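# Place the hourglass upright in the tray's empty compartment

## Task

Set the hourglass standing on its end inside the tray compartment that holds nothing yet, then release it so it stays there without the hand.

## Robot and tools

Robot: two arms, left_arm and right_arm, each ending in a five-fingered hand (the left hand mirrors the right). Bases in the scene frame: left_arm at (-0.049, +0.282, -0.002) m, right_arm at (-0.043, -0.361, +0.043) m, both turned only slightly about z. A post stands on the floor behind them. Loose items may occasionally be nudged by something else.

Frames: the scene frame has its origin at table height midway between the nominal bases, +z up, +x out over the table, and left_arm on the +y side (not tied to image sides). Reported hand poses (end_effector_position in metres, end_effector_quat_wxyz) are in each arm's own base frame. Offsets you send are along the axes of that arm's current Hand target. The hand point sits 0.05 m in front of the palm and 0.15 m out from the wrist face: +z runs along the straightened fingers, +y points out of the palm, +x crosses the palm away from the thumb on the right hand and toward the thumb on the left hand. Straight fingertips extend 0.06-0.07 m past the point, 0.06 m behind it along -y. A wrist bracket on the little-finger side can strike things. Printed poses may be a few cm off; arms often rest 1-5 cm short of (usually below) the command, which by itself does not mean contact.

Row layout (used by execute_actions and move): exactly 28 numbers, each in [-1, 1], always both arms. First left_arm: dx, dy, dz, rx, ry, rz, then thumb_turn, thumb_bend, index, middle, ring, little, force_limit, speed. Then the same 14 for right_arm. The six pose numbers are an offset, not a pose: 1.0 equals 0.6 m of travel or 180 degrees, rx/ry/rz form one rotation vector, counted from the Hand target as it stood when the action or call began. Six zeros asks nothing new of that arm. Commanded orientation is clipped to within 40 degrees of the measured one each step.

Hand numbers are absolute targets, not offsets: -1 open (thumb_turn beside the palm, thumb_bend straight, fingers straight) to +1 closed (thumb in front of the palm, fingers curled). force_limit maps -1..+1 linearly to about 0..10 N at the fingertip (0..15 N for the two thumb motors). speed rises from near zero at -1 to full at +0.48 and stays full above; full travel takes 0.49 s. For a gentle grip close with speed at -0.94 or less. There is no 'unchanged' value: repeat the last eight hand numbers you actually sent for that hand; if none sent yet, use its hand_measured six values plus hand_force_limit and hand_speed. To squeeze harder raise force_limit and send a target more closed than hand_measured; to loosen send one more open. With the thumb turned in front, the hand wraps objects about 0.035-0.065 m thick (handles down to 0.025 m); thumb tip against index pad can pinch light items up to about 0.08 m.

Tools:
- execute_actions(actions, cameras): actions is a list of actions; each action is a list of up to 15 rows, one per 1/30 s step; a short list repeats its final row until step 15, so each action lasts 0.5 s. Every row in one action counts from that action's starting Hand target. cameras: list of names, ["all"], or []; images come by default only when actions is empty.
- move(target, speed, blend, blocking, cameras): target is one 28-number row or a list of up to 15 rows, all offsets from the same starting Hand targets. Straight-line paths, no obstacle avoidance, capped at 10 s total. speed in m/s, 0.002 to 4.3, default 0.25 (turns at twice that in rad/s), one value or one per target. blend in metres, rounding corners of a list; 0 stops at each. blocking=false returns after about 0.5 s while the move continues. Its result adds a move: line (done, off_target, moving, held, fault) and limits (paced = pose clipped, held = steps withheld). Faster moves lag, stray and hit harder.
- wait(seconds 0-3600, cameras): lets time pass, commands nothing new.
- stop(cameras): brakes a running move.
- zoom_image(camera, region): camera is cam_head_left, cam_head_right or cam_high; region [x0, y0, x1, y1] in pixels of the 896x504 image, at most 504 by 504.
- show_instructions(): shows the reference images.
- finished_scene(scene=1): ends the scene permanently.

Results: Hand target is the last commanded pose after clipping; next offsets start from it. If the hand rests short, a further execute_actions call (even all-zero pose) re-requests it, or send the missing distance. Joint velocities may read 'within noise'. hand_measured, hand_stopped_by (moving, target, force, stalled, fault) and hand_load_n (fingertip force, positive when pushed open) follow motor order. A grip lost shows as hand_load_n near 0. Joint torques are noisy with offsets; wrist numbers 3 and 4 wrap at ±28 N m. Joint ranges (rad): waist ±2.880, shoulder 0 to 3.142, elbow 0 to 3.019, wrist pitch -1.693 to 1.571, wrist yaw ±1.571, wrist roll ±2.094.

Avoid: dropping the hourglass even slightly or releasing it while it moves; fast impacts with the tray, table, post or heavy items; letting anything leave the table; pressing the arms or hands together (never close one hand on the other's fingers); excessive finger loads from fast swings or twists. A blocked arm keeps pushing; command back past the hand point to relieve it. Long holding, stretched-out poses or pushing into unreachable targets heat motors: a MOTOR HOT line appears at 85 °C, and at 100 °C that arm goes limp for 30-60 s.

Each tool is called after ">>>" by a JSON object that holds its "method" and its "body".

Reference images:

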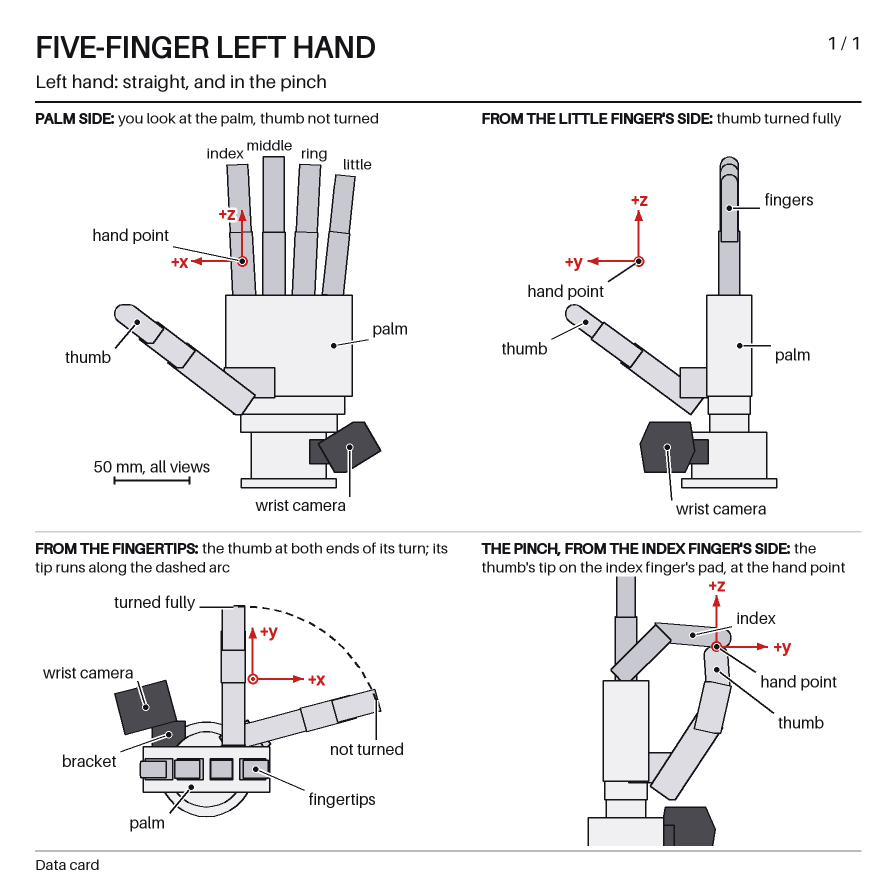

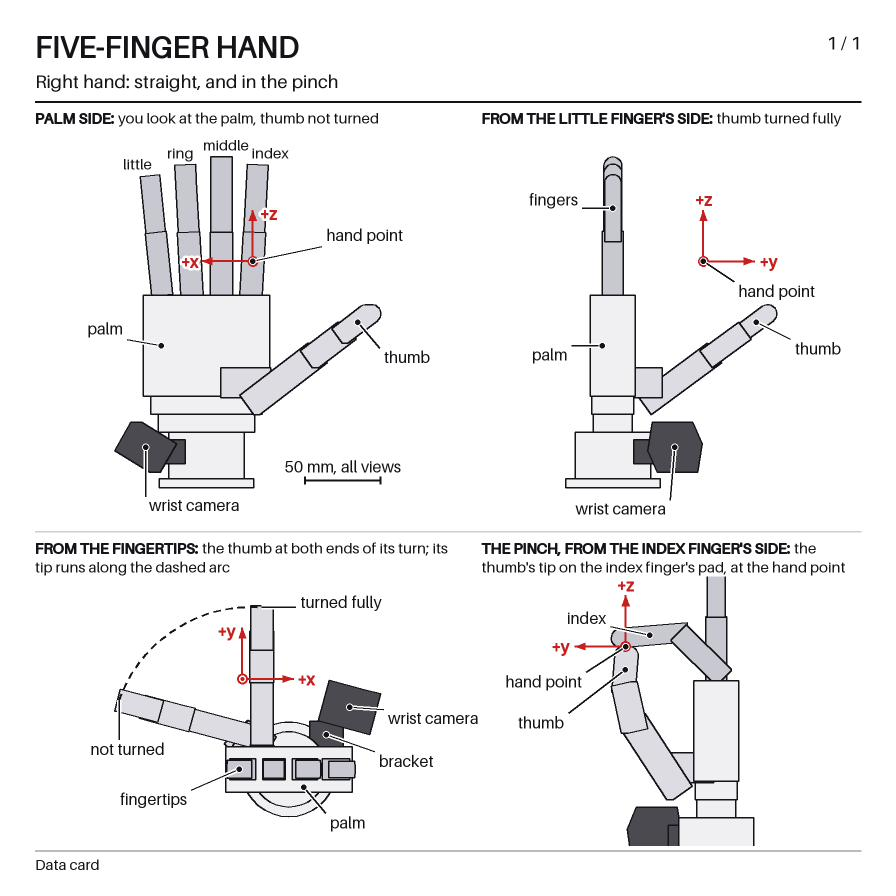

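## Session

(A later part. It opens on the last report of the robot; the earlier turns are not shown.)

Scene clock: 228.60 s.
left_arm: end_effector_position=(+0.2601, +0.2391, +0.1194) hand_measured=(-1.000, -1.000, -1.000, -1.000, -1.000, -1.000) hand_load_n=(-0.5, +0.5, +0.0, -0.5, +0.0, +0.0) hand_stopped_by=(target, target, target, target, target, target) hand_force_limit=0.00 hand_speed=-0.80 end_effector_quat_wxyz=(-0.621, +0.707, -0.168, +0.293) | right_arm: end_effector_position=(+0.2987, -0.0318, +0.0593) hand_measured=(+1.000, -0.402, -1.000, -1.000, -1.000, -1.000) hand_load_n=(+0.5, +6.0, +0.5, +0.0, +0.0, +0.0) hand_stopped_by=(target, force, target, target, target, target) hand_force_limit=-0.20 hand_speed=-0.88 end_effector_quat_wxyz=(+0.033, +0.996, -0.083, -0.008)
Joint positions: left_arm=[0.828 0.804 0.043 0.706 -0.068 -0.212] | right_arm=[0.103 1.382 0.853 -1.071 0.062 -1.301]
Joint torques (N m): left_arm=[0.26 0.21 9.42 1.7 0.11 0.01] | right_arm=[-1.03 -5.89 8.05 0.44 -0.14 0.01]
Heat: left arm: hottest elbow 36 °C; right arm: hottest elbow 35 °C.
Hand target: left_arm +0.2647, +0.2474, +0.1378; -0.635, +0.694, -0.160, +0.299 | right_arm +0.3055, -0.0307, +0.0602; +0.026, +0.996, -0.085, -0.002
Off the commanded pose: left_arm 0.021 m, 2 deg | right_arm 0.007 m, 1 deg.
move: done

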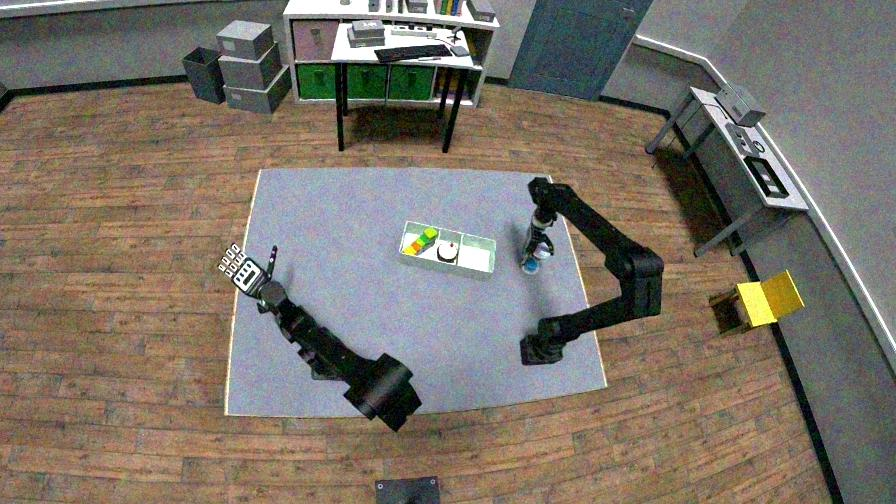

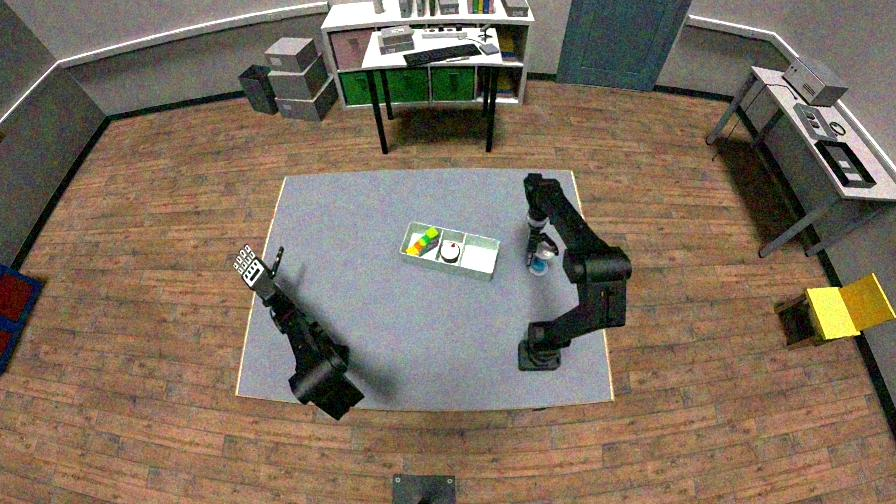

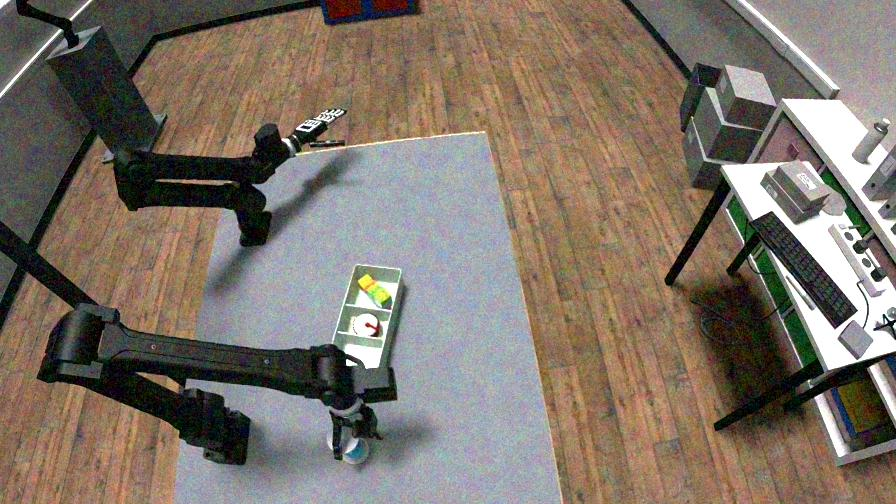

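>>> {"method": "move", "body": {"target": [0,0,0,0,0,0,-1,-1,-1,-1,-1,-1,0,-0.8,0,0,0,0,0,0,1,0.25,-0.3,-0.3,-0.3,-0.4,-0.8,-0.88], "speed": 0.04, "cameras": ["cam_head_left","cam_high","cam_head_right"]}}

>>> {"method": "zoom_image", "body": {"camera": "cam_head_left", "region": [500, 210, 560, 280]}}

>>> {"method": "zoom_image", "body": {"camera": "cam_high", "region": [310, 400, 390, 480]}}

Scene clock: 235.63 s.
left_arm: end_effector_position=(+0.2601, +0.2391, +0.1194) hand_measured=(-1.000, -1.000, -1.000, -1.000, -1.000, -1.000) hand_load_n=(-0.5, +0.0, +0.0, -0.5, +0.0, +0.0) hand_stopped_by=(target, target, target, target, target, target) hand_force_limit=0.00 hand_speed=-0.80 end_effector_quat_wxyz=(-0.621, +0.707, -0.168, +0.293) | right_arm: end_effector_position=(+0.2987, -0.0318, +0.0593) hand_measured=(+1.000, -0.402, -0.878, -0.934, -0.300, -0.400) hand_load_n=(+0.0, +6.0, +2.5, +1.0, +0.0, +0.0) hand_stopped_by=(target, force, force, force, target, target) hand_force_limit=-0.80 hand_speed=-0.88 end_effector_quat_wxyz=(+0.033, +0.996, -0.083, -0.008)
Joint positions: left_arm=[0.828 0.804 0.043 0.706 -0.068 -0.212] | right_arm=[0.103 1.382 0.853 -1.071 0.062 -1.301]
Joint torques (N m): left_arm=[0.26 0.21 9.42 1.72 0.11 0.02] | right_arm=[-0.85 -5.83 8.05 0.49 -0.18 -0.03]
Heat: left arm: hottest elbow 36 °C; right arm: hottest elbow 35 °C.
Hand target: left_arm +0.2647, +0.2474, +0.1378; -0.635, +0.694, -0.160, +0.299 | right_arm +0.3055, -0.0307, +0.0602; +0.026, +0.996, -0.085, -0.002
Off the commanded pose: left_arm 0.021 m, 2 deg | right_arm 0.007 m, 1 deg.
move: done

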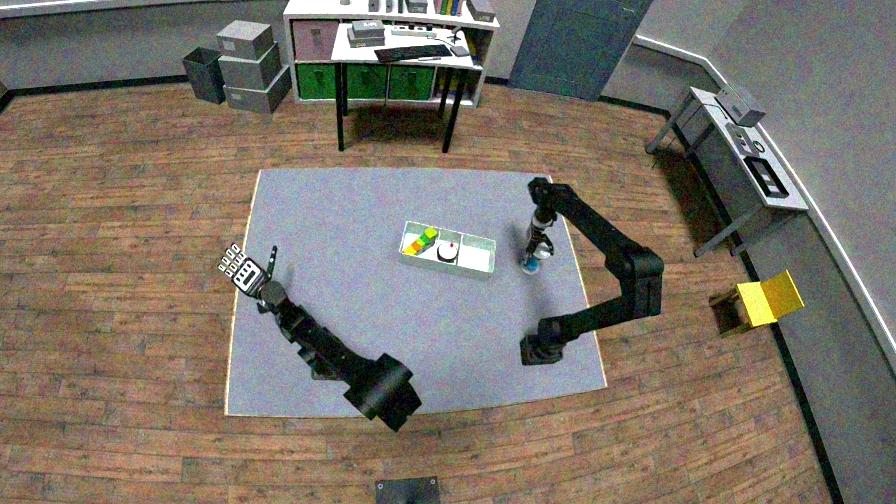

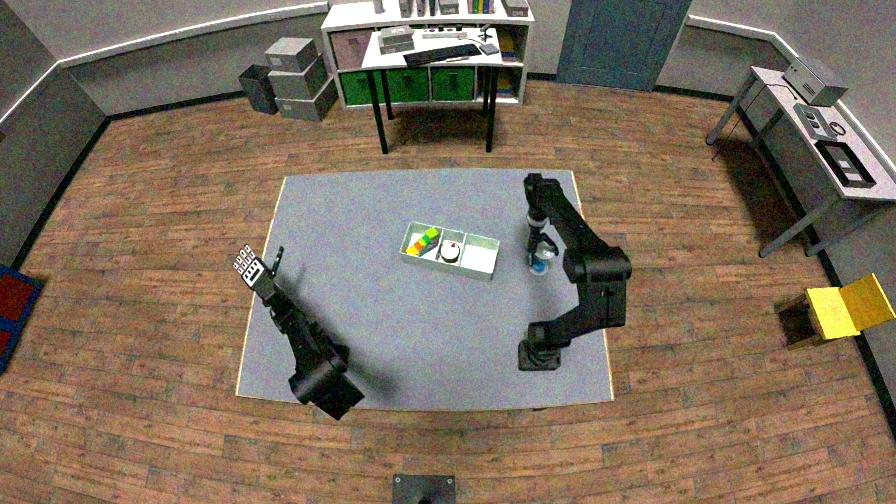

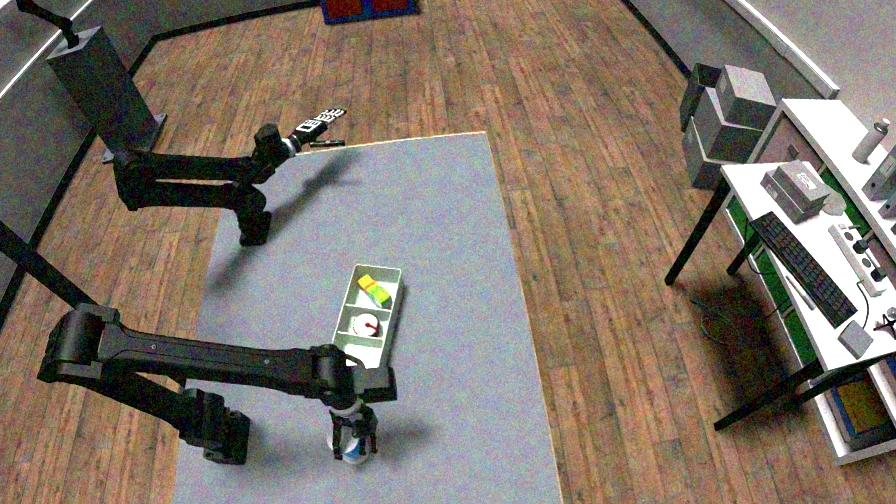

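Scaled by 7.200.

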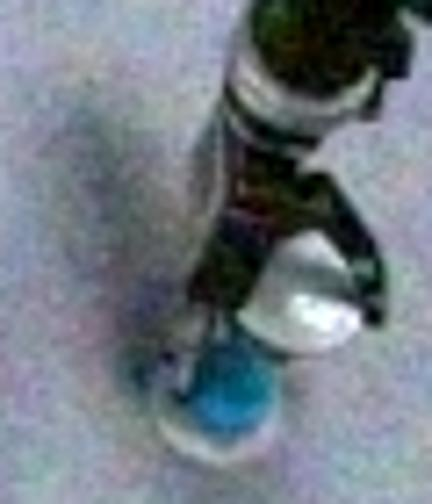

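Scaled by 6.300.

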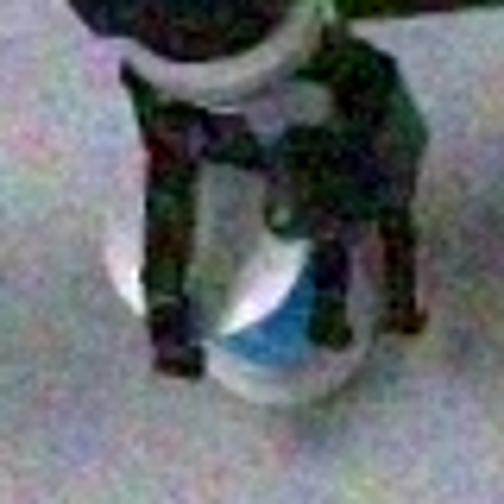

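>>> {"method": "move", "body": {"target": [0,0,0,0,0,0,-1,-1,-1,-1,-1,-1,0,-0.8,0.005,0,-0.083,0,0,0,1,0.25,-0.3,-0.3,-0.3,-0.4,-0.8,-0.88], "speed": 0.08, "cameras": ["cam_head_left","cam_high","cam_head_right"]}}

>>> {"method": "zoom_image", "body": {"camera": "cam_head_left", "region": [500, 200, 570, 280]}}

>>> {"method": "zoom_image", "body": {"camera": "cam_high", "region": [310, 390, 400, 480]}}

>>> {"method": "zoom_image", "body": {"camera": "cam_head_right", "region": [505, 200, 575, 280]}}

Scene clock: 242.27 s.
left_arm: end_effector_position=(+0.2601, +0.2391, +0.1194) hand_measured=(-1.000, -1.000, -1.000, -1.000, -1.000, -1.000) hand_load_n=(-0.5, +0.0, -0.5, +0.0, +0.0, +0.0) hand_stopped_by=(target, target, target, target, target, target) hand_force_limit=0.00 hand_speed=-0.80 end_effector_quat_wxyz=(-0.621, +0.707, -0.168, +0.293) | right_arm: end_effector_position=(+0.2900, -0.0296, +0.0914) hand_measured=(+1.000, -0.402, -0.878, -0.934, -0.300, -0.400) hand_load_n=(+0.0, +5.5, +1.5, +1.5, +0.0, +0.0) hand_stopped_by=(target, force, force, force, target, target) hand_force_limit=-0.80 hand_speed=-0.88 end_effector_quat_wxyz=(+0.030, +0.996, -0.082, -0.029)
Joint positions: left_arm=[0.828 0.804 0.043 0.706 -0.068 -0.212] | right_arm=[0.104 1.344 0.907 -1.201 0.049 -1.301]
Joint torques (N m): left_arm=[0.21 0.32 9.4 1.7 0.11 0.01] | right_arm=[-1.44 -7.12 11.07 -0.49 0.1 0.02]
Heat: left arm: hottest elbow 36 °C; right arm: hottest elbow 35 °C.
Hand target: left_arm +0.2647, +0.2474, +0.1378; -0.635, +0.694, -0.160, +0.299 | right_arm +0.3088, -0.0287, +0.1099; +0.026, +0.996, -0.085, -0.002
Off the commanded pose: left_arm 0.021 m, 2 deg | right_arm 0.026 m, 3 deg.
move: off_target (right_arm)

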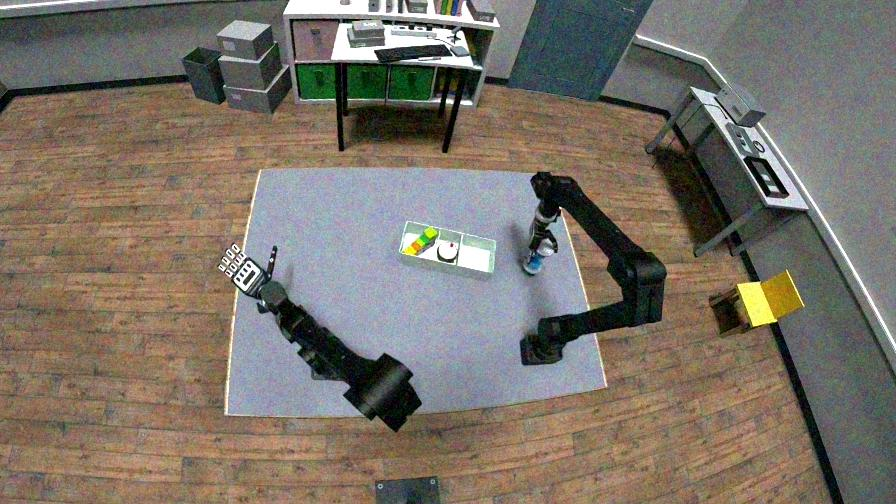

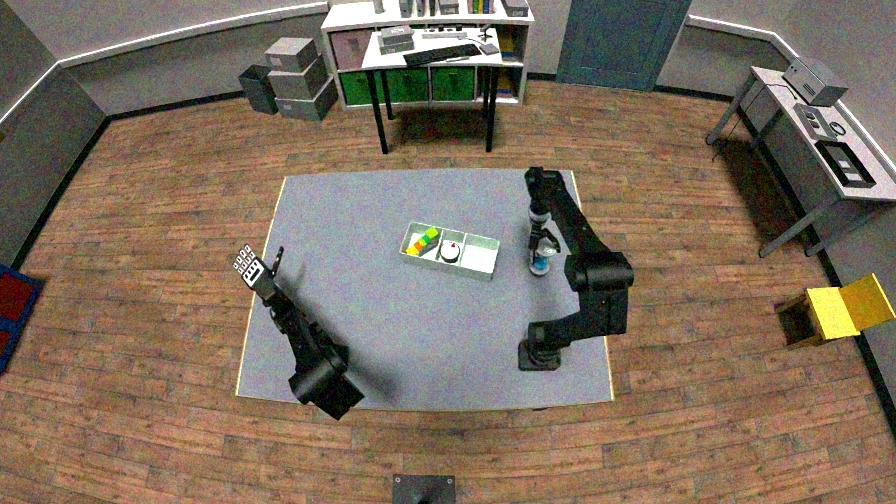

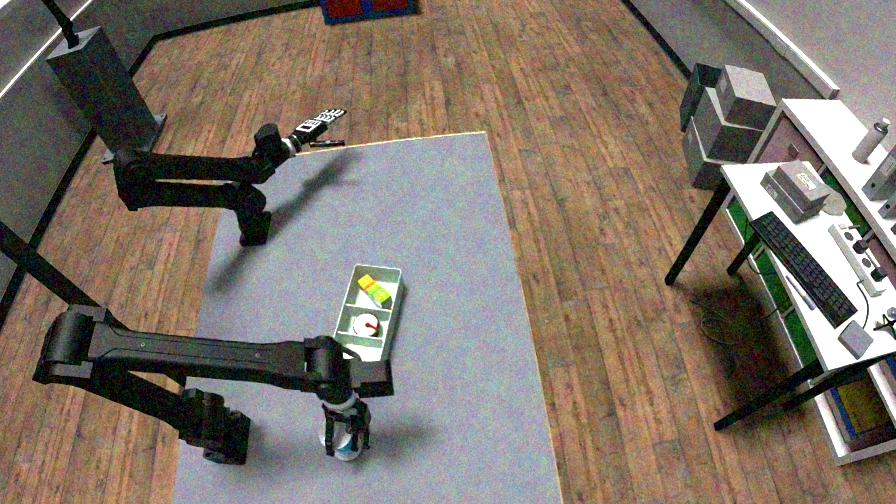

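Scaled by 6.300.

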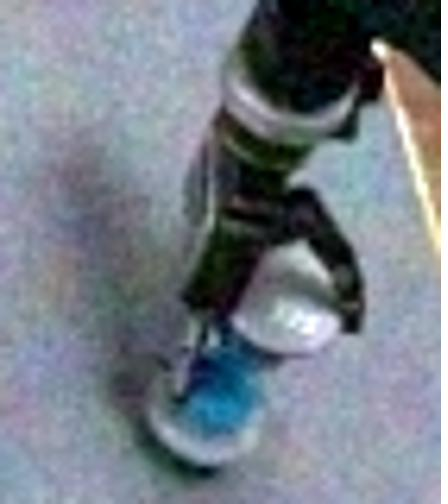

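Scaled by 5.600.

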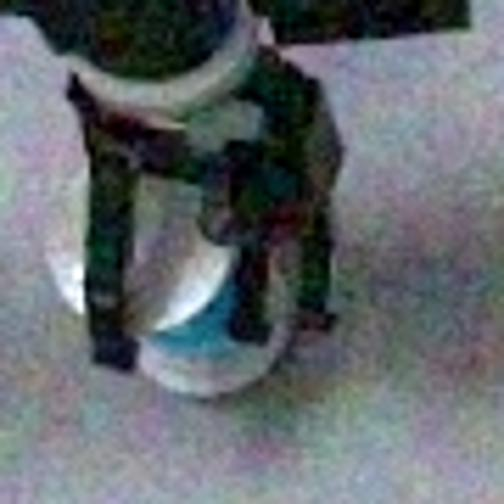

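Scaled by 6.300.

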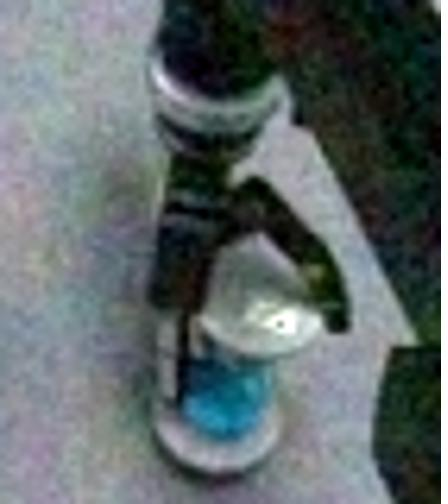

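>>> {"method": "zoom_image", "body": {"camera": "cam_high", "region": [320, 255, 420, 400]}}

>>> {"method": "zoom_image", "body": {"camera": "cam_head_left", "region": [395, 210, 505, 290]}}

>>> {"method": "zoom_image", "body": {"camera": "cam_head_right", "region": [395, 210, 505, 290]}}

Scaled by 3.476.

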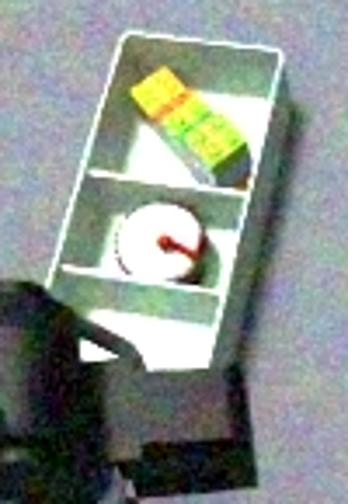

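Scaled by 4.582.

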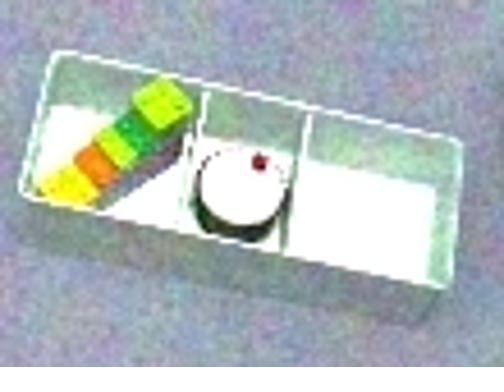

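Scaled by 4.582.

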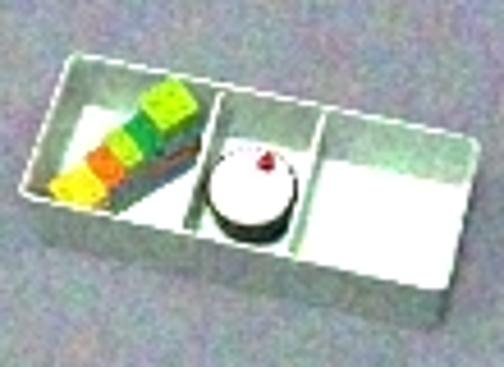

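>>> {"method": "move", "body": {"target": [[0,0,0,0,0,0,-1,-1,-1,-1,-1,-1,0,-0.8,-0.0142,0.0103,-0.108,0,0,0,1,0.25,-0.3,-0.3,-0.3,0.3,-0.8,-0.7],[0,0,0,0,0,0,-1,-1,-1,-1,-1,-1,0,-0.8,-0.0518,-0.2872,-0.1237,0,0,0,1,0.25,-0.3,-0.3,-0.3,0.3,-0.8,-0.7]], "speed": 0.1, "blend": [0.02,0], "cameras": ["cam_head_left","cam_high","cam_head_right"]}}

>>> {"method": "zoom_image", "body": {"camera": "cam_head_left", "region": [440, 190, 550, 290]}}

>>> {"method": "zoom_image", "body": {"camera": "cam_high", "region": [300, 290, 420, 410]}}

>>> {"method": "zoom_image", "body": {"camera": "cam_head_right", "region": [440, 190, 550, 290]}}

Scene clock: 269.23 s.
left_arm: end_effector_position=(+0.2601, +0.2391, +0.1194) hand_measured=(-1.000, -1.000, -1.000, -1.000, -1.000, -1.000) hand_load_n=(-0.5, +0.0, +0.0, -0.5, +0.0, -0.5) hand_stopped_by=(target, target, target, target, target, target) hand_force_limit=0.00 hand_speed=-0.80 end_effector_quat_wxyz=(-0.621, +0.707, -0.168, +0.293) | right_arm: end_effector_position=(+0.2964, +0.1388, +0.1573) hand_measured=(+1.000, -0.402, -0.878, -0.934, -0.300, +0.300) hand_load_n=(+0.0, +5.5, +1.5, +1.0, +0.0, +0.0) hand_stopped_by=(target, force, force, force, target, target) hand_force_limit=-0.80 hand_speed=-0.70 end_effector_quat_wxyz=(+0.035, +0.996, -0.084, -0.018)
Joint positions: left_arm=[0.828 0.804 0.043 0.706 -0.068 -0.212] | right_arm=[0.538 1.433 1.18 -1.388 0.035 -0.862]
Joint torques (N m): left_arm=[0.26 0.26 9.4 1.72 0.11 0.02] | right_arm=[-0.21 -7.53 12.03 -0.54 0.18 0.18]
Heat: left arm: hottest elbow 36 °C; right arm: hottest elbow 37 °C.
Hand target: left_arm +0.2647, +0.2474, +0.1378; -0.635, +0.694, -0.160, +0.299 | right_arm +0.3079, +0.1501, +0.1749; +0.026, +0.996, -0.085, -0.002
Off the commanded pose: left_arm 0.021 m, 2 deg | right_arm 0.024 m, 2 deg.
move: off_target (right_arm)

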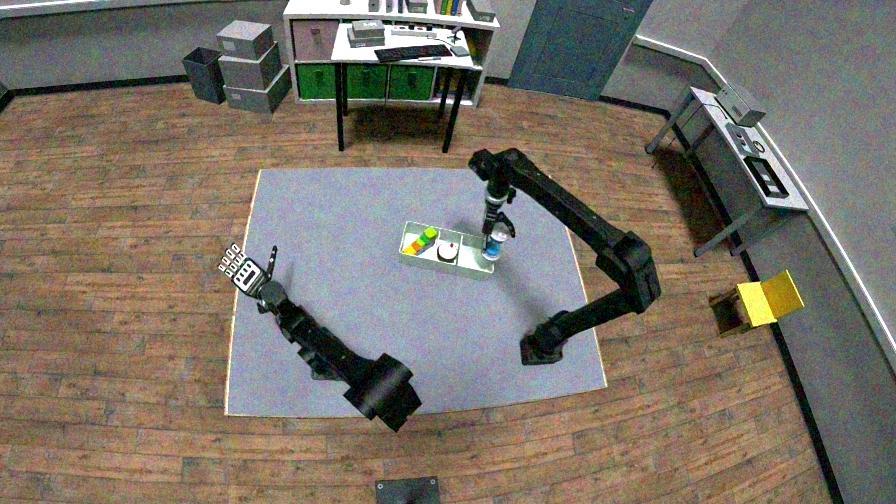

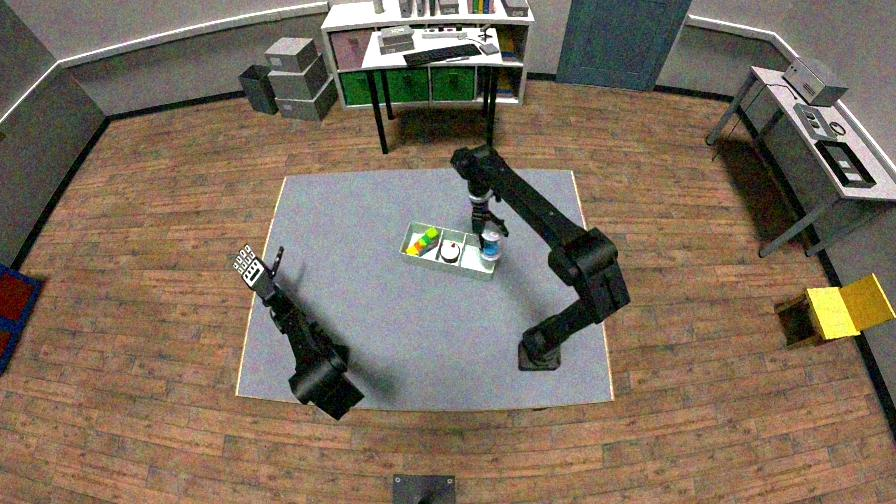

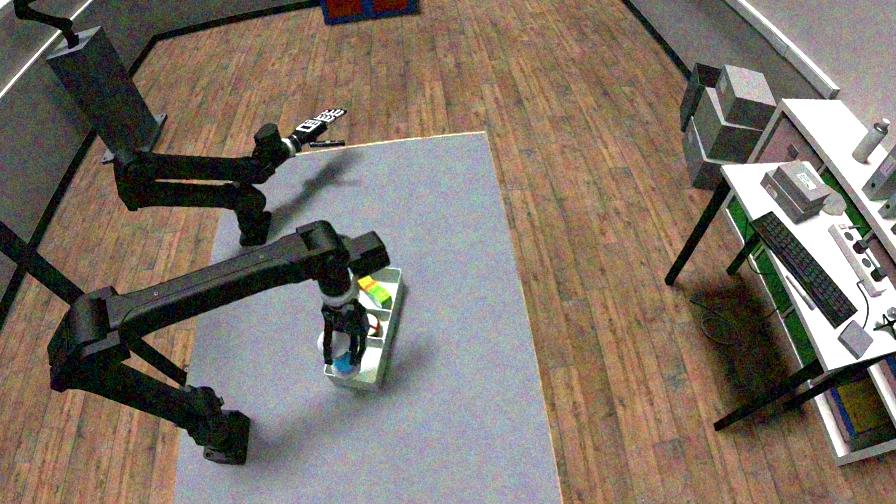

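Scaled by 4.582.

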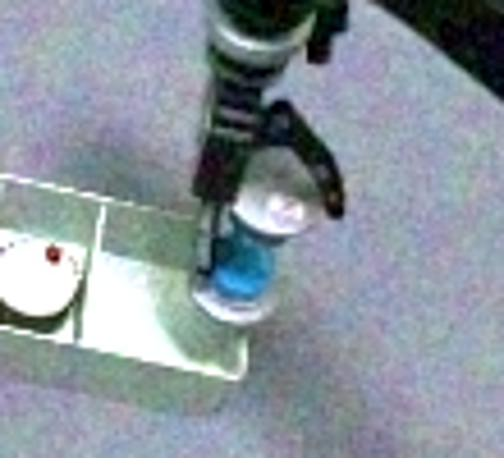

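Scaled by 4.200.

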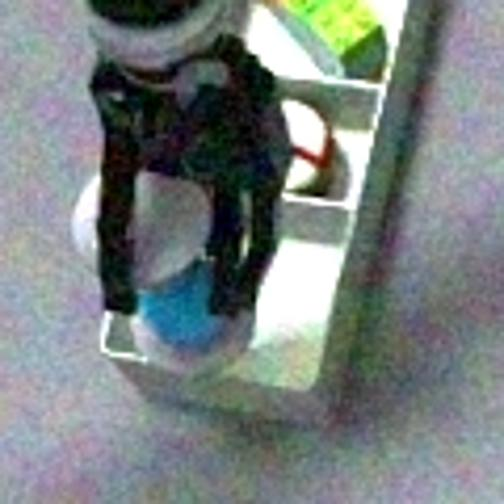

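Scaled by 4.582.

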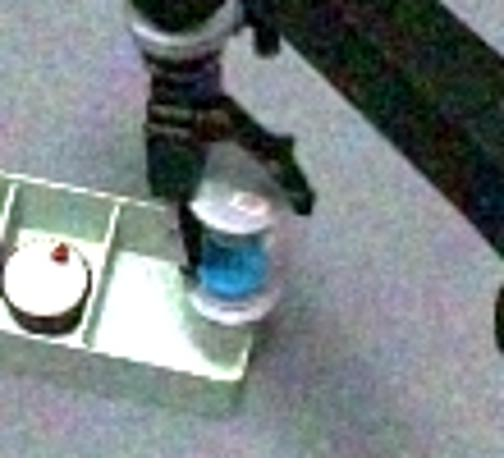

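>>> {"method": "zoom_image", "body": {"camera": "cam_head_right", "region": [260, 155, 320, 215]}}

>>> {"method": "zoom_image", "body": {"camera": "cam_head_right", "region": [545, 145, 605, 205]}}

>>> {"method": "zoom_image", "body": {"camera": "cam_head_right", "region": [210, 365, 270, 425]}}

>>> {"method": "zoom_image", "body": {"camera": "cam_head_right", "region": [580, 370, 640, 430]}}

>>> {"method": "zoom_image", "body": {"camera": "cam_head_left", "region": [235, 145, 295, 205]}}

>>> {"method": "zoom_image", "body": {"camera": "cam_head_left", "region": [520, 145, 580, 205]}}

>>> {"method": "zoom_image", "body": {"camera": "cam_head_left", "region": [200, 385, 260, 445]}}

>>> {"method": "zoom_image", "body": {"camera": "cam_head_left", "region": [580, 355, 640, 415]}}

Scaled by 8.400.

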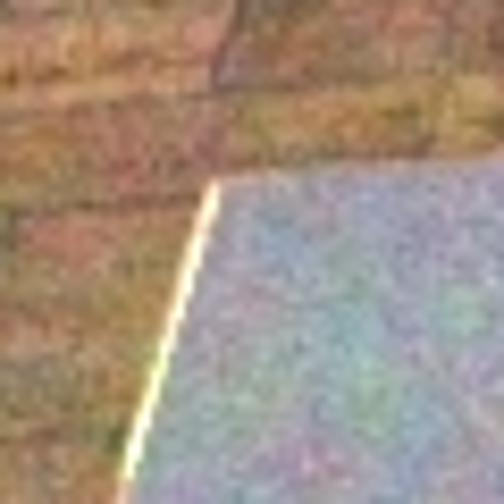

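Scaled by 8.400.

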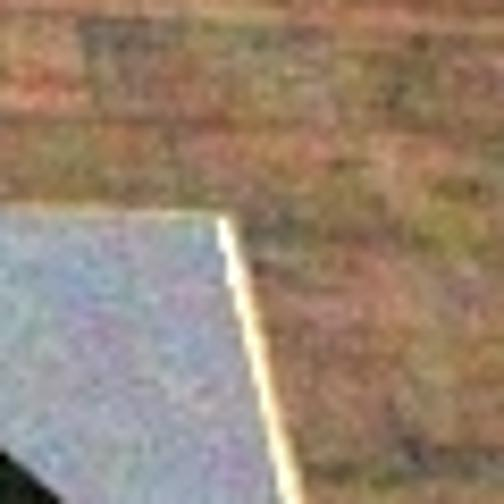

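Scaled by 8.400.

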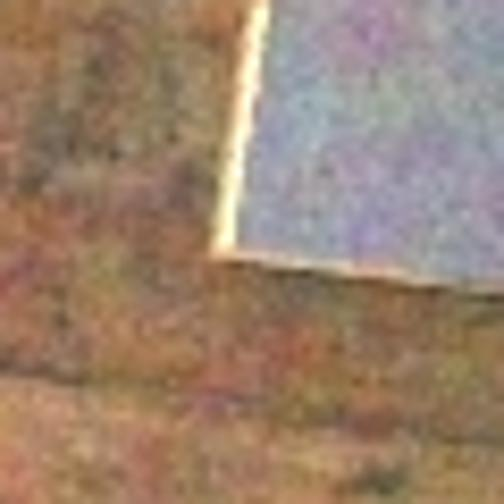

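Scaled by 8.400.

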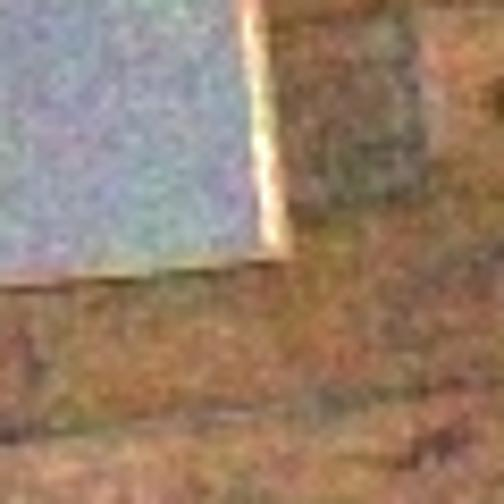

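Scaled by 8.400.

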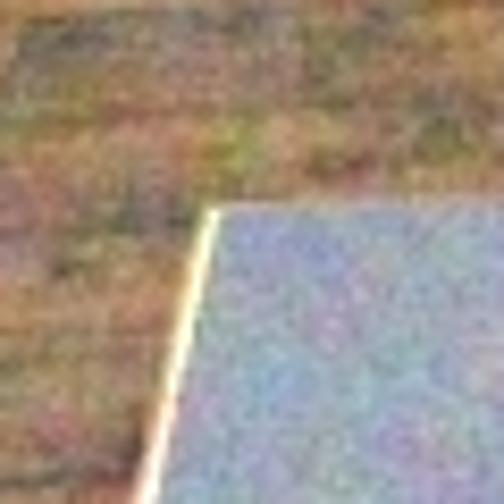

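Scaled by 8.400.

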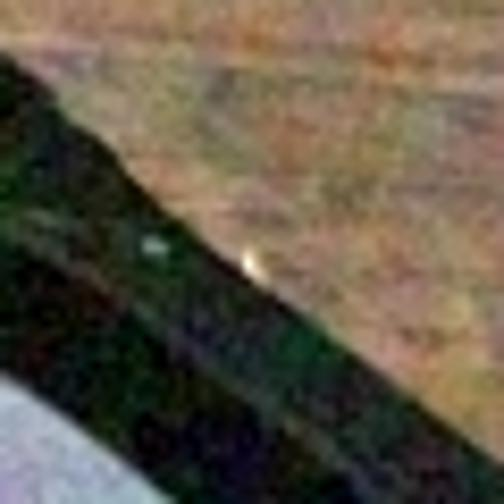

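Scaled by 8.400.

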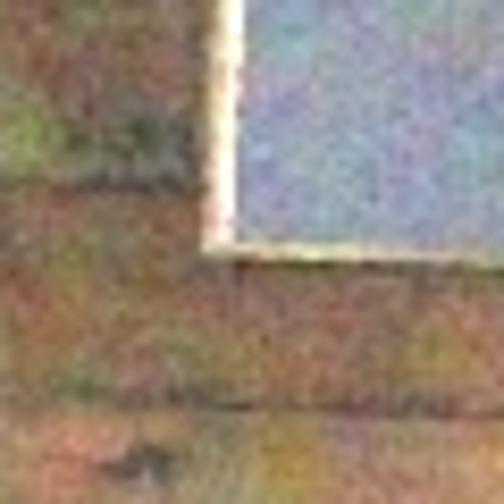

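Scaled by 8.400.

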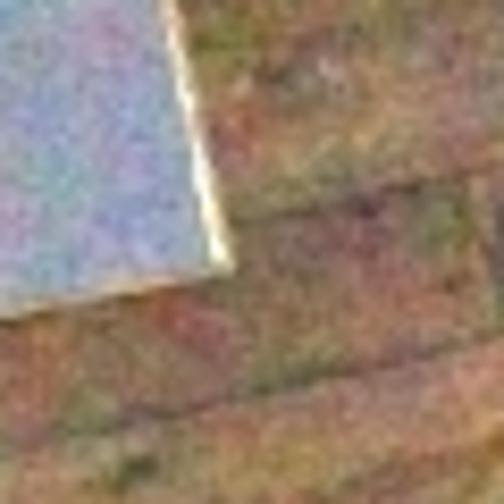

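>>> {"method": "move", "body": {"target": [0,0,0,0,0,0,-1,-1,-1,-1,-1,-1,0,-0.8,0.0343,-0.0303,0.0483,0,0,0.014,1,0.25,-0.3,-0.3,-0.3,0.3,-0.8,-0.7], "speed": 0.06, "cameras": ["cam_head_left","cam_high","cam_head_right"]}}

>>> {"method": "zoom_image", "body": {"camera": "cam_head_left", "region": [440, 190, 550, 290]}}

>>> {"method": "zoom_image", "body": {"camera": "cam_high", "region": [300, 290, 420, 410]}}

>>> {"method": "zoom_image", "body": {"camera": "cam_head_right", "region": [440, 190, 550, 290]}}

Scene clock: 333.57 s.
left_arm: end_effector_position=(+0.2601, +0.2391, +0.1194) hand_measured=(-1.000, -1.000, -1.000, -1.000, -1.000, -1.000) hand_load_n=(-0.5, +0.0, +0.0, +0.0, +0.0, +0.0) hand_stopped_by=(target, target, target, target, target, target) hand_force_limit=0.00 hand_speed=-0.80 end_effector_quat_wxyz=(-0.621, +0.707, -0.168, +0.293) | right_arm: end_effector_position=(+0.3119, +0.1506, +0.1300) hand_measured=(+1.000, -0.402, -0.878, -0.934, -0.300, +0.300) hand_load_n=(+0.5, +6.0, +1.5, +1.5, +0.0, +0.0) hand_stopped_by=(target, force, force, force, target, target) hand_force_limit=-0.80 hand_speed=-0.70 end_effector_quat_wxyz=(+0.042, +0.994, -0.102, -0.027)
Joint positions: left_arm=[0.828 0.804 0.043 0.706 -0.068 -0.212] | right_arm=[0.538 1.522 1.197 -1.339 0.035 -0.827]
Joint torques (N m): left_arm=[0.26 0.21 9.4 1.72 0.11 0.02] | right_arm=[-0.85 -9 11.74 0.4 0.18 0.14]
Heat: left arm: hottest elbow 36 °C; right arm: hottest elbow 38 °C.
Hand target: left_arm +0.2647, +0.2474, +0.1378; -0.635, +0.694, -0.160, +0.299 | right_arm +0.3310, +0.1630, +0.1450; +0.026, +0.994, -0.107, -0.002
Off the commanded pose: left_arm 0.021 m, 2 deg | right_arm 0.027 m, 3 deg.
move: off_target (right_arm)

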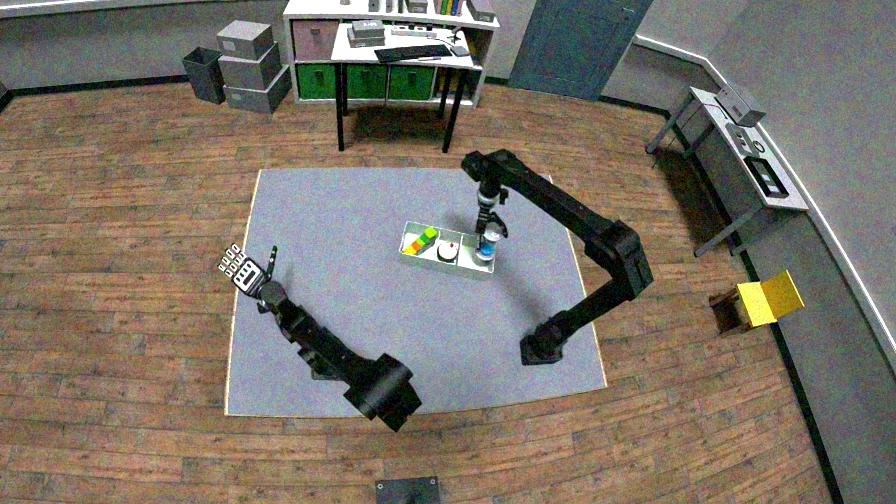

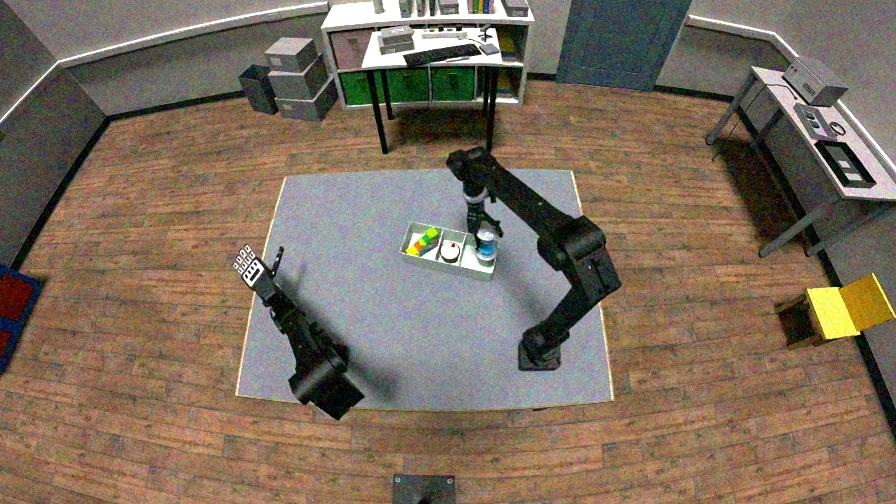

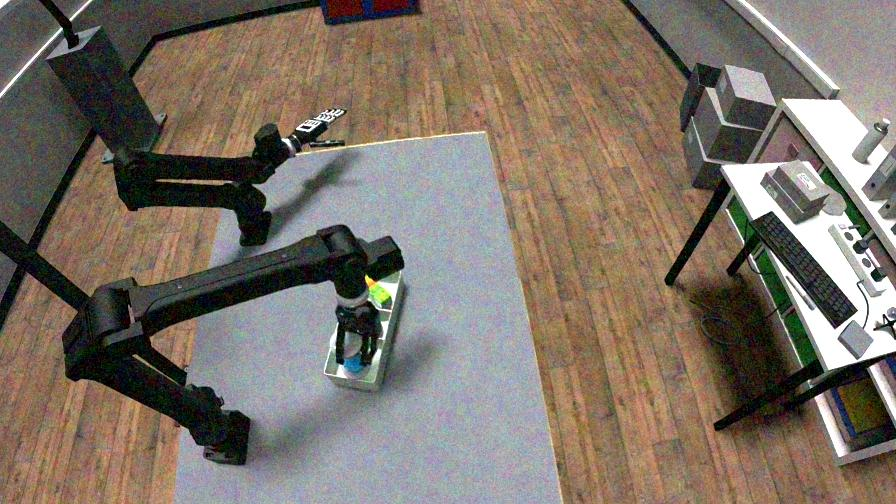

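Scaled by 4.582.

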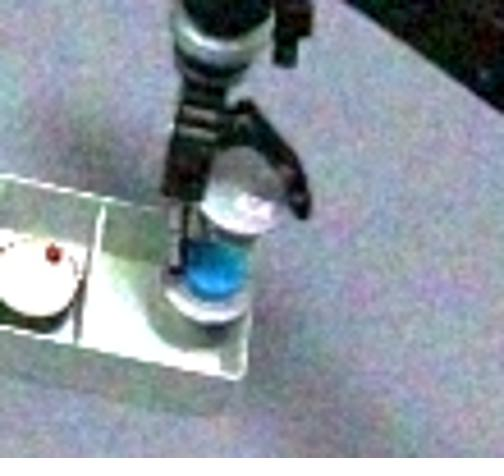

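Scaled by 4.200.

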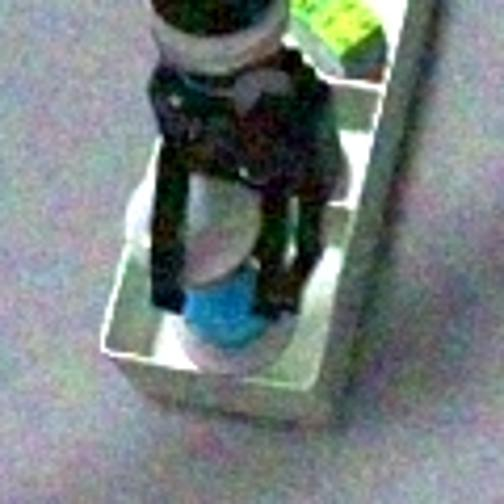

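Scaled by 4.582.

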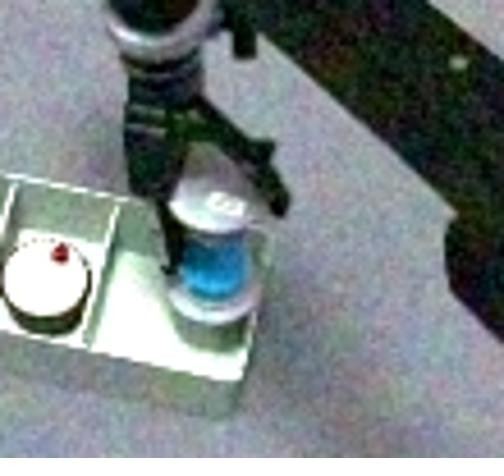

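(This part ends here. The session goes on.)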